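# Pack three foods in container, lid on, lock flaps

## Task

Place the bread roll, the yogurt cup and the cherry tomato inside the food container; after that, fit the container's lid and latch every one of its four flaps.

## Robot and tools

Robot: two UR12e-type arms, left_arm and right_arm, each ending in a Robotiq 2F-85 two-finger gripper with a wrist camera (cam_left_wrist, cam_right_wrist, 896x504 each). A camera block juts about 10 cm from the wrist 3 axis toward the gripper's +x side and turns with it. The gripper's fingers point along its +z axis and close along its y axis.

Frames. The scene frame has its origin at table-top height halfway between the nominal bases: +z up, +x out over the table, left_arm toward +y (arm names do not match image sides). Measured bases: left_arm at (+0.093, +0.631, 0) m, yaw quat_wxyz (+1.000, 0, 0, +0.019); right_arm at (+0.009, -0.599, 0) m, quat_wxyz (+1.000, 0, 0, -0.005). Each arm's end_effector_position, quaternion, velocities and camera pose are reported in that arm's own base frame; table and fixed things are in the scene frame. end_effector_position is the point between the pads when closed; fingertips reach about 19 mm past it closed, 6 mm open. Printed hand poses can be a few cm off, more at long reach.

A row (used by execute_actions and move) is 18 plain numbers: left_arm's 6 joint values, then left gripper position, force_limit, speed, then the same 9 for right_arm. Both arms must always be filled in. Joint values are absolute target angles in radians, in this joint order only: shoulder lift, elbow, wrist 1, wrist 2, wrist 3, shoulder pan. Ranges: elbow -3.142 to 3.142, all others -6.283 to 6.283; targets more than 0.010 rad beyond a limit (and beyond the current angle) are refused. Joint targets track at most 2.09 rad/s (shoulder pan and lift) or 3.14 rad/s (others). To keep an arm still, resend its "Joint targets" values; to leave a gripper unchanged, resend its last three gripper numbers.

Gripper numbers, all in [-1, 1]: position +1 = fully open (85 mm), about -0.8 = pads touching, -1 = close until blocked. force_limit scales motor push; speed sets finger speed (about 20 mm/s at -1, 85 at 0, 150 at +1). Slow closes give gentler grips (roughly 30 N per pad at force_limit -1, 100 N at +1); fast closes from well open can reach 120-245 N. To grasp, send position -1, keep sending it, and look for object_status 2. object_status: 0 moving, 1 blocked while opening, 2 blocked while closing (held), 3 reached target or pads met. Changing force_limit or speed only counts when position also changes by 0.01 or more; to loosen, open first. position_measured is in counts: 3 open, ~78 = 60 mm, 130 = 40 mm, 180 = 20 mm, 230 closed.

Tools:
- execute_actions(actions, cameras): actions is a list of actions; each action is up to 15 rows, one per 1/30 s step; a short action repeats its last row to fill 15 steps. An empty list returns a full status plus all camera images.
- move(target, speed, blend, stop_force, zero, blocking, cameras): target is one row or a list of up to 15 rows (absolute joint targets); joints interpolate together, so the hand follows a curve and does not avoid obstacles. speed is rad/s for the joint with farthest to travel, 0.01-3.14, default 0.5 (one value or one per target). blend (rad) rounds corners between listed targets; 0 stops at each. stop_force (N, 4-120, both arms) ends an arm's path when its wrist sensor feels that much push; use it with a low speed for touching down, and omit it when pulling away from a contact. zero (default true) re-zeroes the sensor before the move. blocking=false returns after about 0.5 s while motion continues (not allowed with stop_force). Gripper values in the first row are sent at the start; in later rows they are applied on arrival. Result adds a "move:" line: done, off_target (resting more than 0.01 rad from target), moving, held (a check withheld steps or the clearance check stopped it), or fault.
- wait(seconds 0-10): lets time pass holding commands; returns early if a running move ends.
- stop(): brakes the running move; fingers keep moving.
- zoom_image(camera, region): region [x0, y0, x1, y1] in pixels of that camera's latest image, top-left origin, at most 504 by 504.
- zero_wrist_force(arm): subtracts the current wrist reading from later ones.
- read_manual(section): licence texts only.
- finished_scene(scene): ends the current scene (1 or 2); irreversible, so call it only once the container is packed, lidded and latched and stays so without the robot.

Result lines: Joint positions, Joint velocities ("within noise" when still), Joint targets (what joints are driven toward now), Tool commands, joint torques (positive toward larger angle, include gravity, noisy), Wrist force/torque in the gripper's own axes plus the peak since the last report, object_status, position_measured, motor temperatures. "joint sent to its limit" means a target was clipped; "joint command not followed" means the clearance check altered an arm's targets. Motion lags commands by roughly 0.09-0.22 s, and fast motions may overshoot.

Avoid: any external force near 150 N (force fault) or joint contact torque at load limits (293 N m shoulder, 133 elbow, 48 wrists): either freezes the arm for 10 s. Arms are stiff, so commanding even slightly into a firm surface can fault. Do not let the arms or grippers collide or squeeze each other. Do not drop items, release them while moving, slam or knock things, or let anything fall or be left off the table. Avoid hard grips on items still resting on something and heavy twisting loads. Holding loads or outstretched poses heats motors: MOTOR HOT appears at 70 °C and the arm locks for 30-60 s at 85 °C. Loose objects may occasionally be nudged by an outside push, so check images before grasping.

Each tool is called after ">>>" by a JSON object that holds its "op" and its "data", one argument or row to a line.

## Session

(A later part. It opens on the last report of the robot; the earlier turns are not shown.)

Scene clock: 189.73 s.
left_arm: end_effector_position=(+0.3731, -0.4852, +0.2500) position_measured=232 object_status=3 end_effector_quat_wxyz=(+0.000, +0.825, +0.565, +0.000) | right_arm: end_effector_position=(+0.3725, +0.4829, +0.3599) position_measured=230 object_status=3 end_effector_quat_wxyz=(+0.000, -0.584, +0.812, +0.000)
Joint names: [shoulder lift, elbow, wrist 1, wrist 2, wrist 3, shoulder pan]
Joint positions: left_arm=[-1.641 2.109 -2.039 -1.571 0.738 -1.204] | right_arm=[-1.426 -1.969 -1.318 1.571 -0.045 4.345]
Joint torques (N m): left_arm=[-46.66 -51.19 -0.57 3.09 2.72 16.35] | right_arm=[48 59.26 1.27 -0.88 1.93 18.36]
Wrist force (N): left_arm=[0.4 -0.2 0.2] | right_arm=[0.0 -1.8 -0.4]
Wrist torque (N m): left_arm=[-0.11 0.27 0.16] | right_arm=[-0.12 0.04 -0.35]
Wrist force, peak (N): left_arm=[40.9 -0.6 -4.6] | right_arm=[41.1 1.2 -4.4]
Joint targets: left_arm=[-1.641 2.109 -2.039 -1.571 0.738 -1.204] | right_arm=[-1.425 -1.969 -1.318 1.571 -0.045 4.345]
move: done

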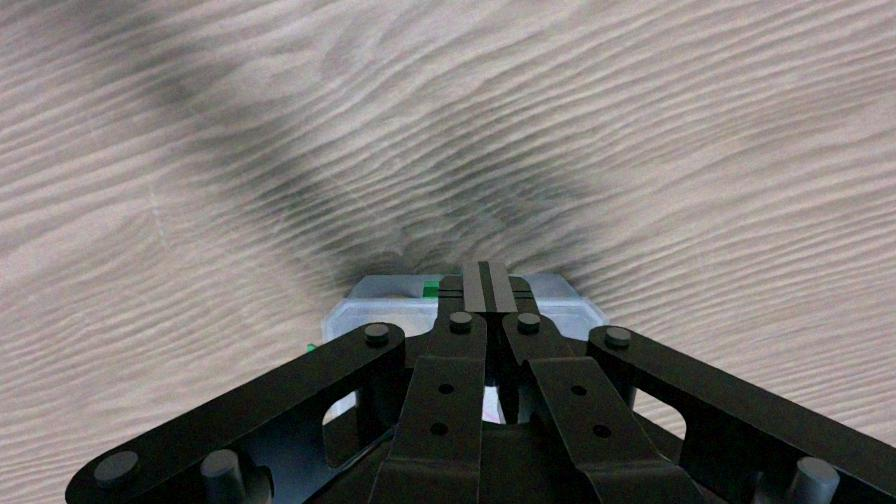

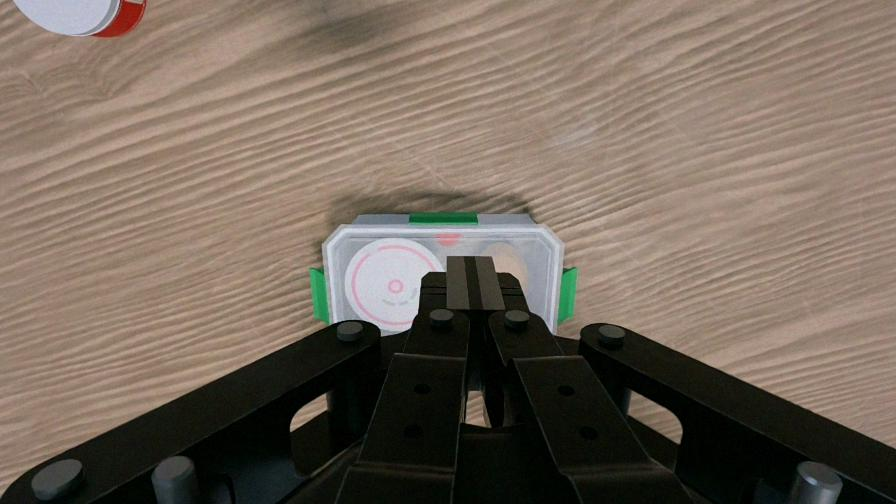

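>>> {"op": "move", "data": {
  "target": [-1.4801,2.2239,-2.3146,-1.5708,1.9835,-1.529,-1,-0.7,0,-1.9041,-1.9093,-0.899,1.5708,1.3684,4.1871,-1,-0.9,-1],
  "speed": 0.6,
  "cameras": ["all"]
}}

Scene clock: 193.60 s.
left_arm: end_effector_position=(+0.1989, -0.5881, +0.1200) position_measured=232 object_status=3 end_effector_quat_wxyz=(+0.000, +0.983, -0.184, +0.000) | right_arm: end_effector_position=(+0.5356, +0.5768, +0.1201) position_measured=230 object_status=3 end_effector_quat_wxyz=(+0.000, +0.161, +0.987, +0.000)
Joint names: [shoulder lift, elbow, wrist 1, wrist 2, wrist 3, shoulder pan]
Joint positions: left_arm=[-1.48 2.224 -2.315 -1.571 1.983 -1.529] | right_arm=[-1.904 -1.909 -0.899 1.571 1.368 4.187]
Joint torques (N m): left_arm=[-28.2 -30.05 -7.7 1.82 2.89 -15.97] | right_arm=[62.6 51.78 7.47 -0.71 1.39 -14.54]
Wrist force (N): left_arm=[0.2 0.3 0.2] | right_arm=[0.3 -1.1 0.7]
Wrist torque (N m): left_arm=[-0.02 0.28 0.14] | right_arm=[-0.02 -0.02 -0.35]
Wrist force, peak (N): left_arm=[1.1 0.1 -0.4] | right_arm=[-0.4 -2.6 1.0]
Joint targets: left_arm=[-1.480 2.224 -2.315 -1.571 1.984 -1.529] | right_arm=[-1.904 -1.909 -0.899 1.571 1.368 4.187]
move: done

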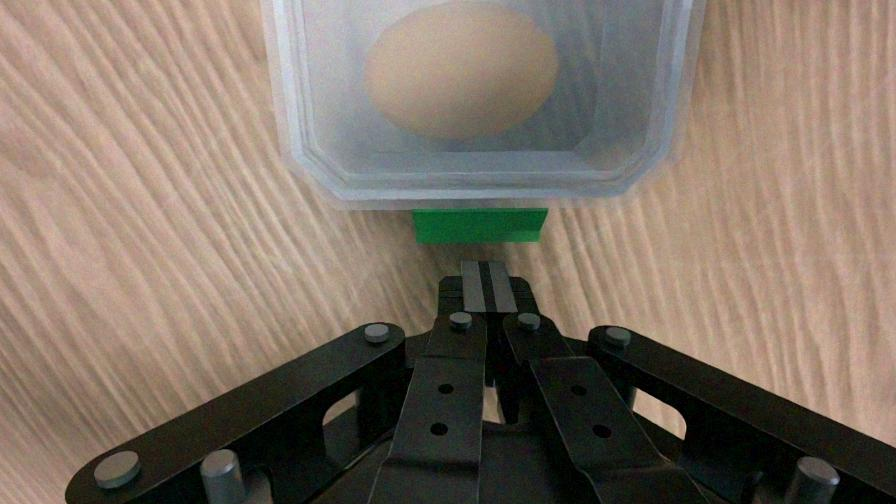

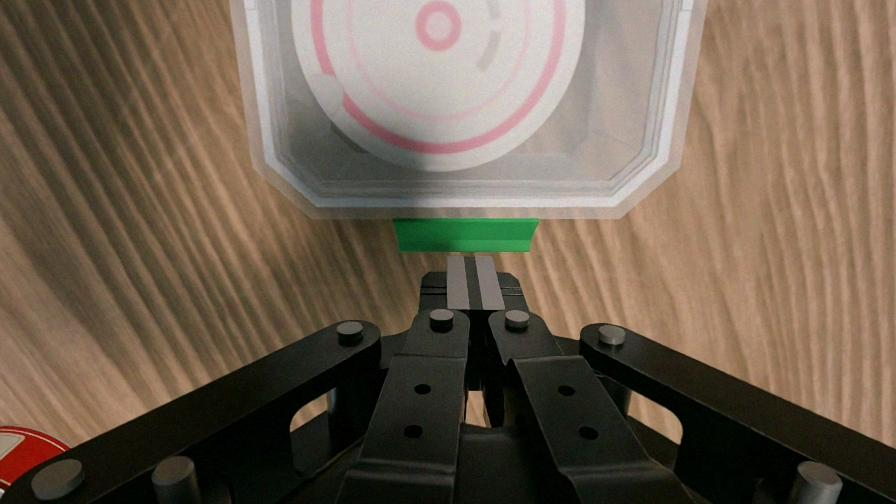

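>>> {"op": "move", "data": {
  "target": [-1.408,2.2528,-2.4156,-1.5708,1.9897,-1.5228,-1,-0.7,0,-1.9566,-1.9372,-0.8186,1.5708,1.3684,4.1871,-1,-0.9,-1],
  "speed": 0.06,
  "stop_force": 42,
  "cameras": ["all"]
}}

>>> {"op": "move", "data": {
  "target": [-1.3997,2.2475,-2.4186,-1.5708,1.9979,-1.5146,-1,-0.7,0,-1.9559,-1.943,-0.8135,1.5708,1.3754,4.1941,-1,-0.9,-1],
  "speed": 0.01,
  "stop_force": 40,
  "cameras": ["all"]
}}

Scene clock: 196.60 s.
left_arm: end_effector_position=(+0.2027, -0.5896, +0.0739) position_measured=232 object_status=3 end_effector_quat_wxyz=(+0.000, +0.983, -0.184, +0.000) | right_arm: end_effector_position=(+0.5357, +0.5769, +0.0739) position_measured=230 object_status=3 end_effector_quat_wxyz=(+0.000, +0.161, +0.987, +0.000)
Joint names: [shoulder lift, elbow, wrist 1, wrist 2, wrist 3, shoulder pan]
Joint positions: left_arm=[-1.408 2.253 -2.416 -1.571 1.99 -1.523] | right_arm=[-1.957 -1.937 -0.819 1.571 1.368 4.187]
Joint torques (N m): left_arm=[-30.98 -26.82 -8.43 0.68 2.94 19.1] | right_arm=[61.95 27.3 6.58 2.82 1.79 2.94]
Wrist force (N): left_arm=[-6.8 0.4 -2.4] | right_arm=[-4.8 -1.6 -1.1]
Wrist torque (N m): left_arm=[-0.03 0.27 0.14] | right_arm=[-0.13 -0.08 -0.34]
Wrist force, peak (N): left_arm=[-12.2 0.4 -3.5] | right_arm=[-9.2 -1.3 -1.8]
Joint targets: left_arm=[-1.408 2.253 -2.416 -1.571 1.990 -1.523] | right_arm=[-1.957 -1.937 -0.819 1.571 1.368 4.187]
move: done

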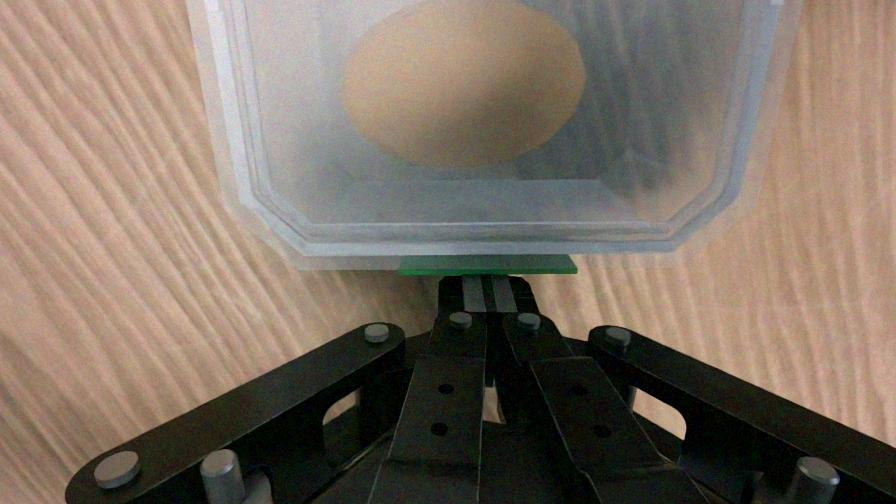

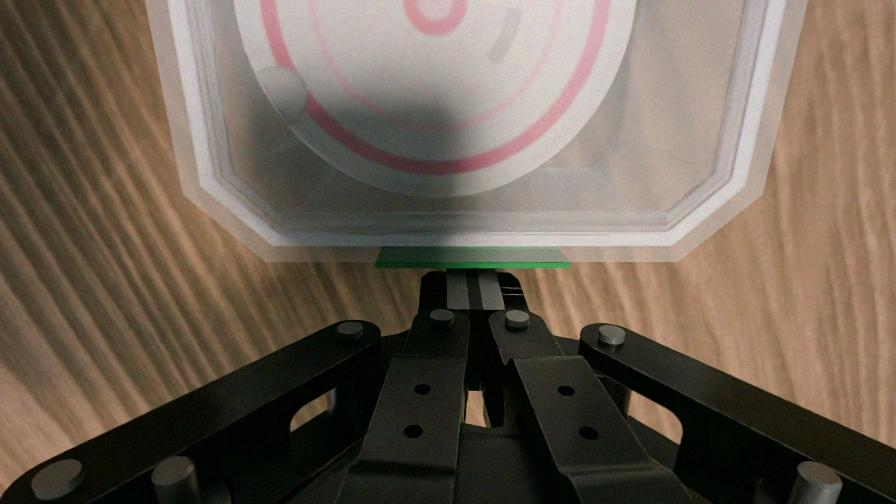

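Scene clock: 198.03 s.
left_arm: end_effector_position=(+0.2039, -0.5900, +0.0733) position_measured=232 object_status=3 end_effector_quat_wxyz=(+0.000, +0.983, -0.184, +0.000) | right_arm: end_effector_position=(+0.5343, +0.5773, +0.0734) position_measured=230 object_status=3 end_effector_quat_wxyz=(+0.000, +0.161, +0.987, +0.000)
Joint names: [shoulder lift, elbow, wrist 1, wrist 2, wrist 3, shoulder pan]
Joint positions: left_arm=[-1.406 2.252 -2.416 -1.571 1.992 -1.521] | right_arm=[-1.956 -1.939 -0.817 1.57 1.37 4.189]
Joint torques (N m): left_arm=[-50.37 -35.74 -4.05 14.9 -2.56 5.88] | right_arm=[53.31 35.94 -2.53 13.88 -2.23 15.51]
Wrist force (N): left_arm=[-43.0 0.5 -7.3] | right_arm=[-43.8 -0.5 -9.5]
Wrist torque (N m): left_arm=[-0.03 -0.06 0.11] | right_arm=[-0.14 -0.53 -0.36]
Wrist force, peak (N): left_arm=[-53.0 -2.2 -16.1] | right_arm=[-51.2 -3.1 -11.6]
Joint targets: left_arm=[-1.406 2.252 -2.416 -1.571 1.992 -1.521] | right_arm=[-1.956 -1.939 -0.817 1.570 1.370 4.189]
move: contact (left_arm, right_arm)

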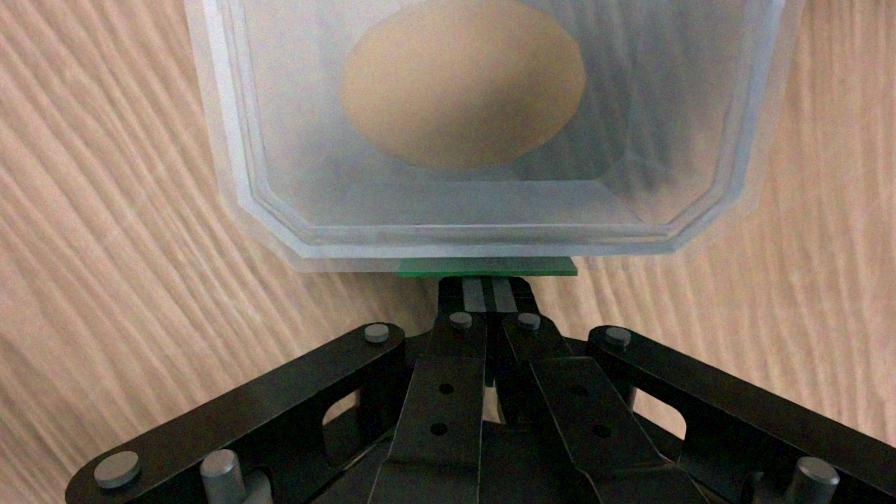

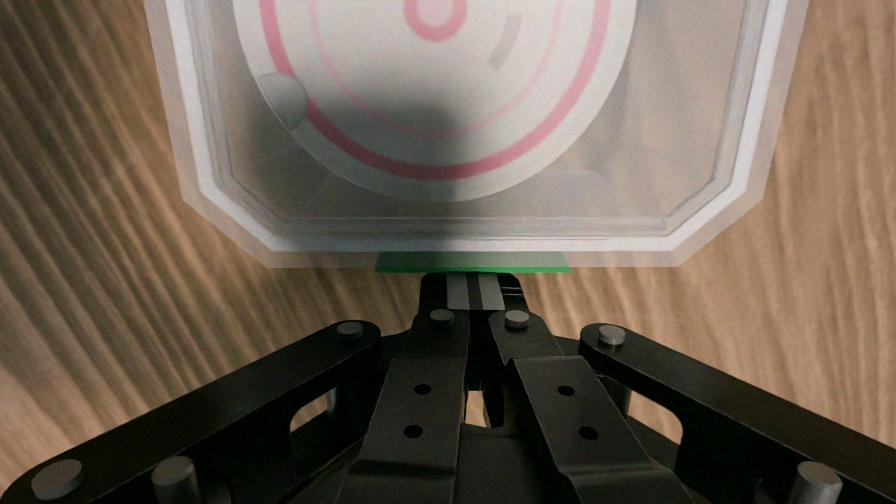

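>>> {"op": "move", "data": {
  "target": [
    [-1.4192,2.2667,-2.4183,-1.5708,1.9711,-1.5414,-1,-0.7,0,-1.963,-1.9272,-0.8222,1.5708,1.3531,4.1718,-1,-0.9,-1],
    [-1.4801,2.2239,-2.3146,-1.5708,1.9835,-1.529,-1,-0.7,0,-1.9041,-1.9093,-0.899,1.5708,1.3684,4.1871,-1,-0.9,-1]
  ],
  "speed": [0.1, 0.2],
  "cameras": ["all"]
}}

>>> {"op": "move", "data": {
  "target": [-1.6413,2.1094,-2.0389,-1.5708,0.738,-1.2038,-1,-0.7,0,-1.4254,-1.969,-1.318,1.5708,-0.0446,4.3449,-1,-0.9,-1],
  "speed": 0.6,
  "cameras": ["all"]
}}

Scene clock: 200.03 s.
left_arm: end_effector_position=(+0.1989, -0.5881, +0.1199) position_measured=232 object_status=3 end_effector_quat_wxyz=(+0.000, +0.983, -0.184, +0.000) | right_arm: end_effector_position=(+0.5356, +0.5768, +0.1199) position_measured=230 object_status=3 end_effector_quat_wxyz=(+0.000, +0.161, +0.987, +0.000)
Joint names: [shoulder lift, elbow, wrist 1, wrist 2, wrist 3, shoulder pan]
Joint positions: left_arm=[-1.48 2.224 -2.315 -1.571 1.983 -1.529] | right_arm=[-1.904 -1.909 -0.899 1.571 1.368 4.187]
Joint torques (N m): left_arm=[-48.48 -45.52 -0.43 -2.92 2.86 15.76] | right_arm=[87.03 52 2.54 -1.03 2.41 19.32]
Wrist force (N): left_arm=[0.2 0.3 0.3] | right_arm=[0.1 -2.2 1.6]
Wrist torque (N m): left_arm=[-0.03 0.27 0.15] | right_arm=[-0.21 0.01 -0.35]
Wrist force, peak (N): left_arm=[-42.9 0.4 -7.5] | right_arm=[-44.2 -0.1 -10.2]
Joint targets: left_arm=[-1.480 2.224 -2.315 -1.571 1.984 -1.529] | right_arm=[-1.904 -1.909 -0.899 1.571 1.368 4.187]
move: done

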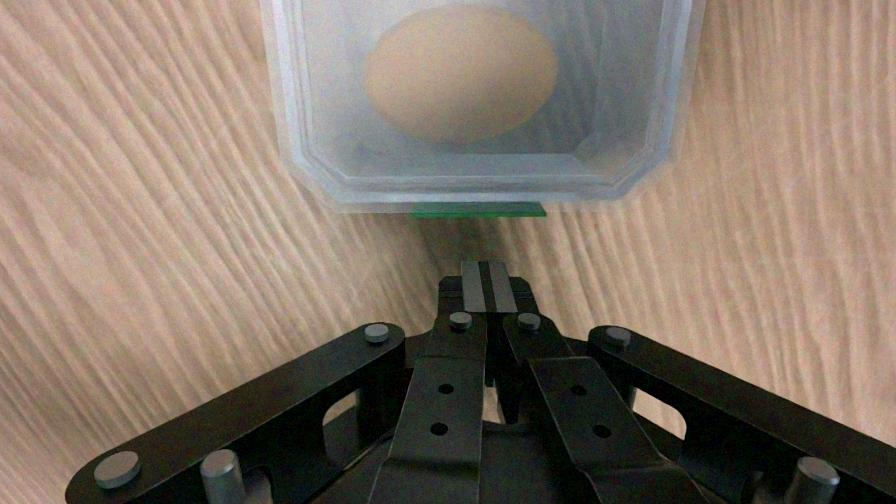

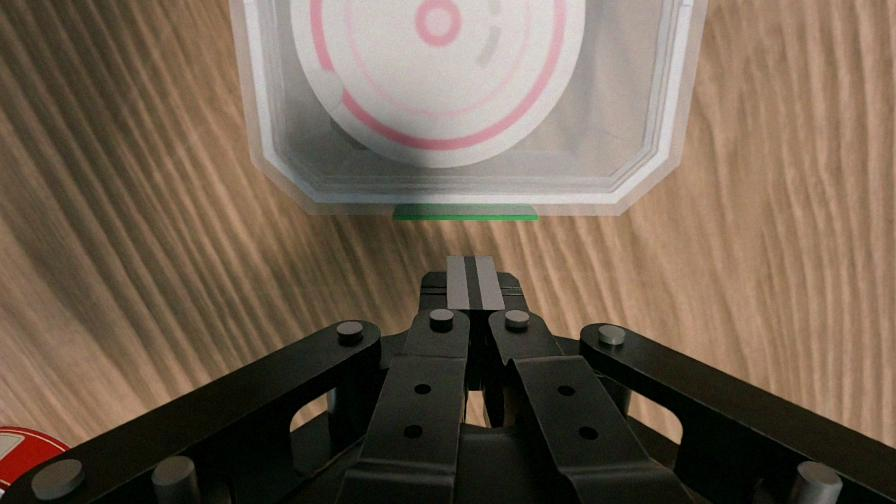

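Scene clock: 203.00 s.
left_arm: end_effector_position=(+0.3731, -0.4852, +0.2501) position_measured=232 object_status=3 end_effector_quat_wxyz=(+0.000, +0.825, +0.564, +0.000) | right_arm: end_effector_position=(+0.3725, +0.4829, +0.3600) position_measured=230 object_status=3 end_effector_quat_wxyz=(+0.000, -0.584, +0.812, +0.000)
Joint names: [shoulder lift, elbow, wrist 1, wrist 2, wrist 3, shoulder pan]
Joint positions: left_arm=[-1.641 2.109 -2.039 -1.571 0.738 -1.204] | right_arm=[-1.425 -1.969 -1.318 1.571 -0.044 4.345]
Joint torques (N m): left_arm=[-44.1 -51.6 0 -1.43 -3.57 15.27] | right_arm=[50.68 40.61 1.93 0.91 -2.05 19.49]
Wrist force (N): left_arm=[0.4 -0.1 0.0] | right_arm=[-0.2 -1.8 -0.2]
Wrist torque (N m): left_arm=[-0.10 0.25 0.29] | right_arm=[-0.11 0.08 -0.23]
Wrist force, peak (N): left_arm=[-0.5 0.8 0.6] | right_arm=[-0.4 -2.3 1.3]
Joint targets: left_arm=[-1.641 2.109 -2.039 -1.571 0.738 -1.204] | right_arm=[-1.425 -1.969 -1.318 1.571 -0.045 4.345]
move: done

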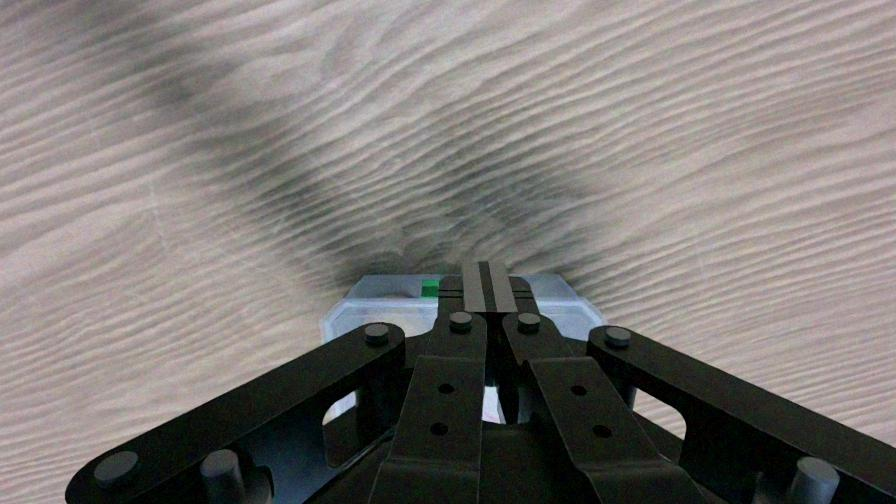

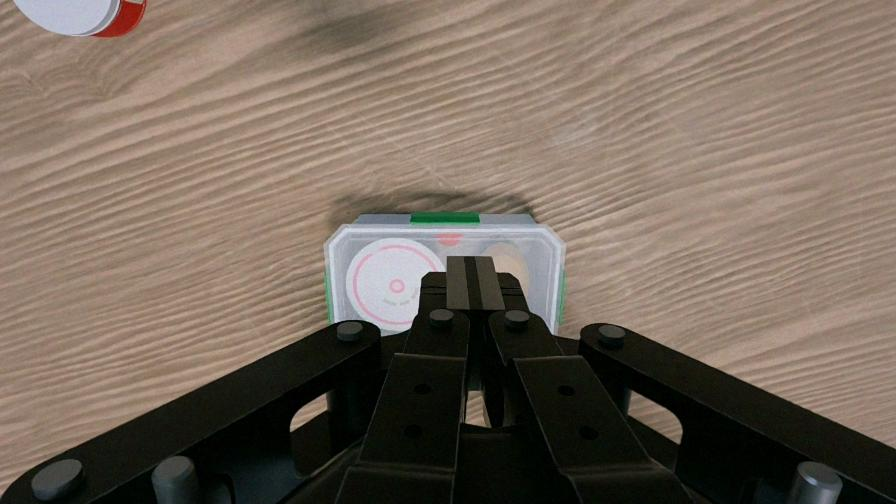

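All four flaps are down and latched.

>>> {"op": "finished_scene", "data": {
  "scene": 2
}}

The scene is finished: the task was done.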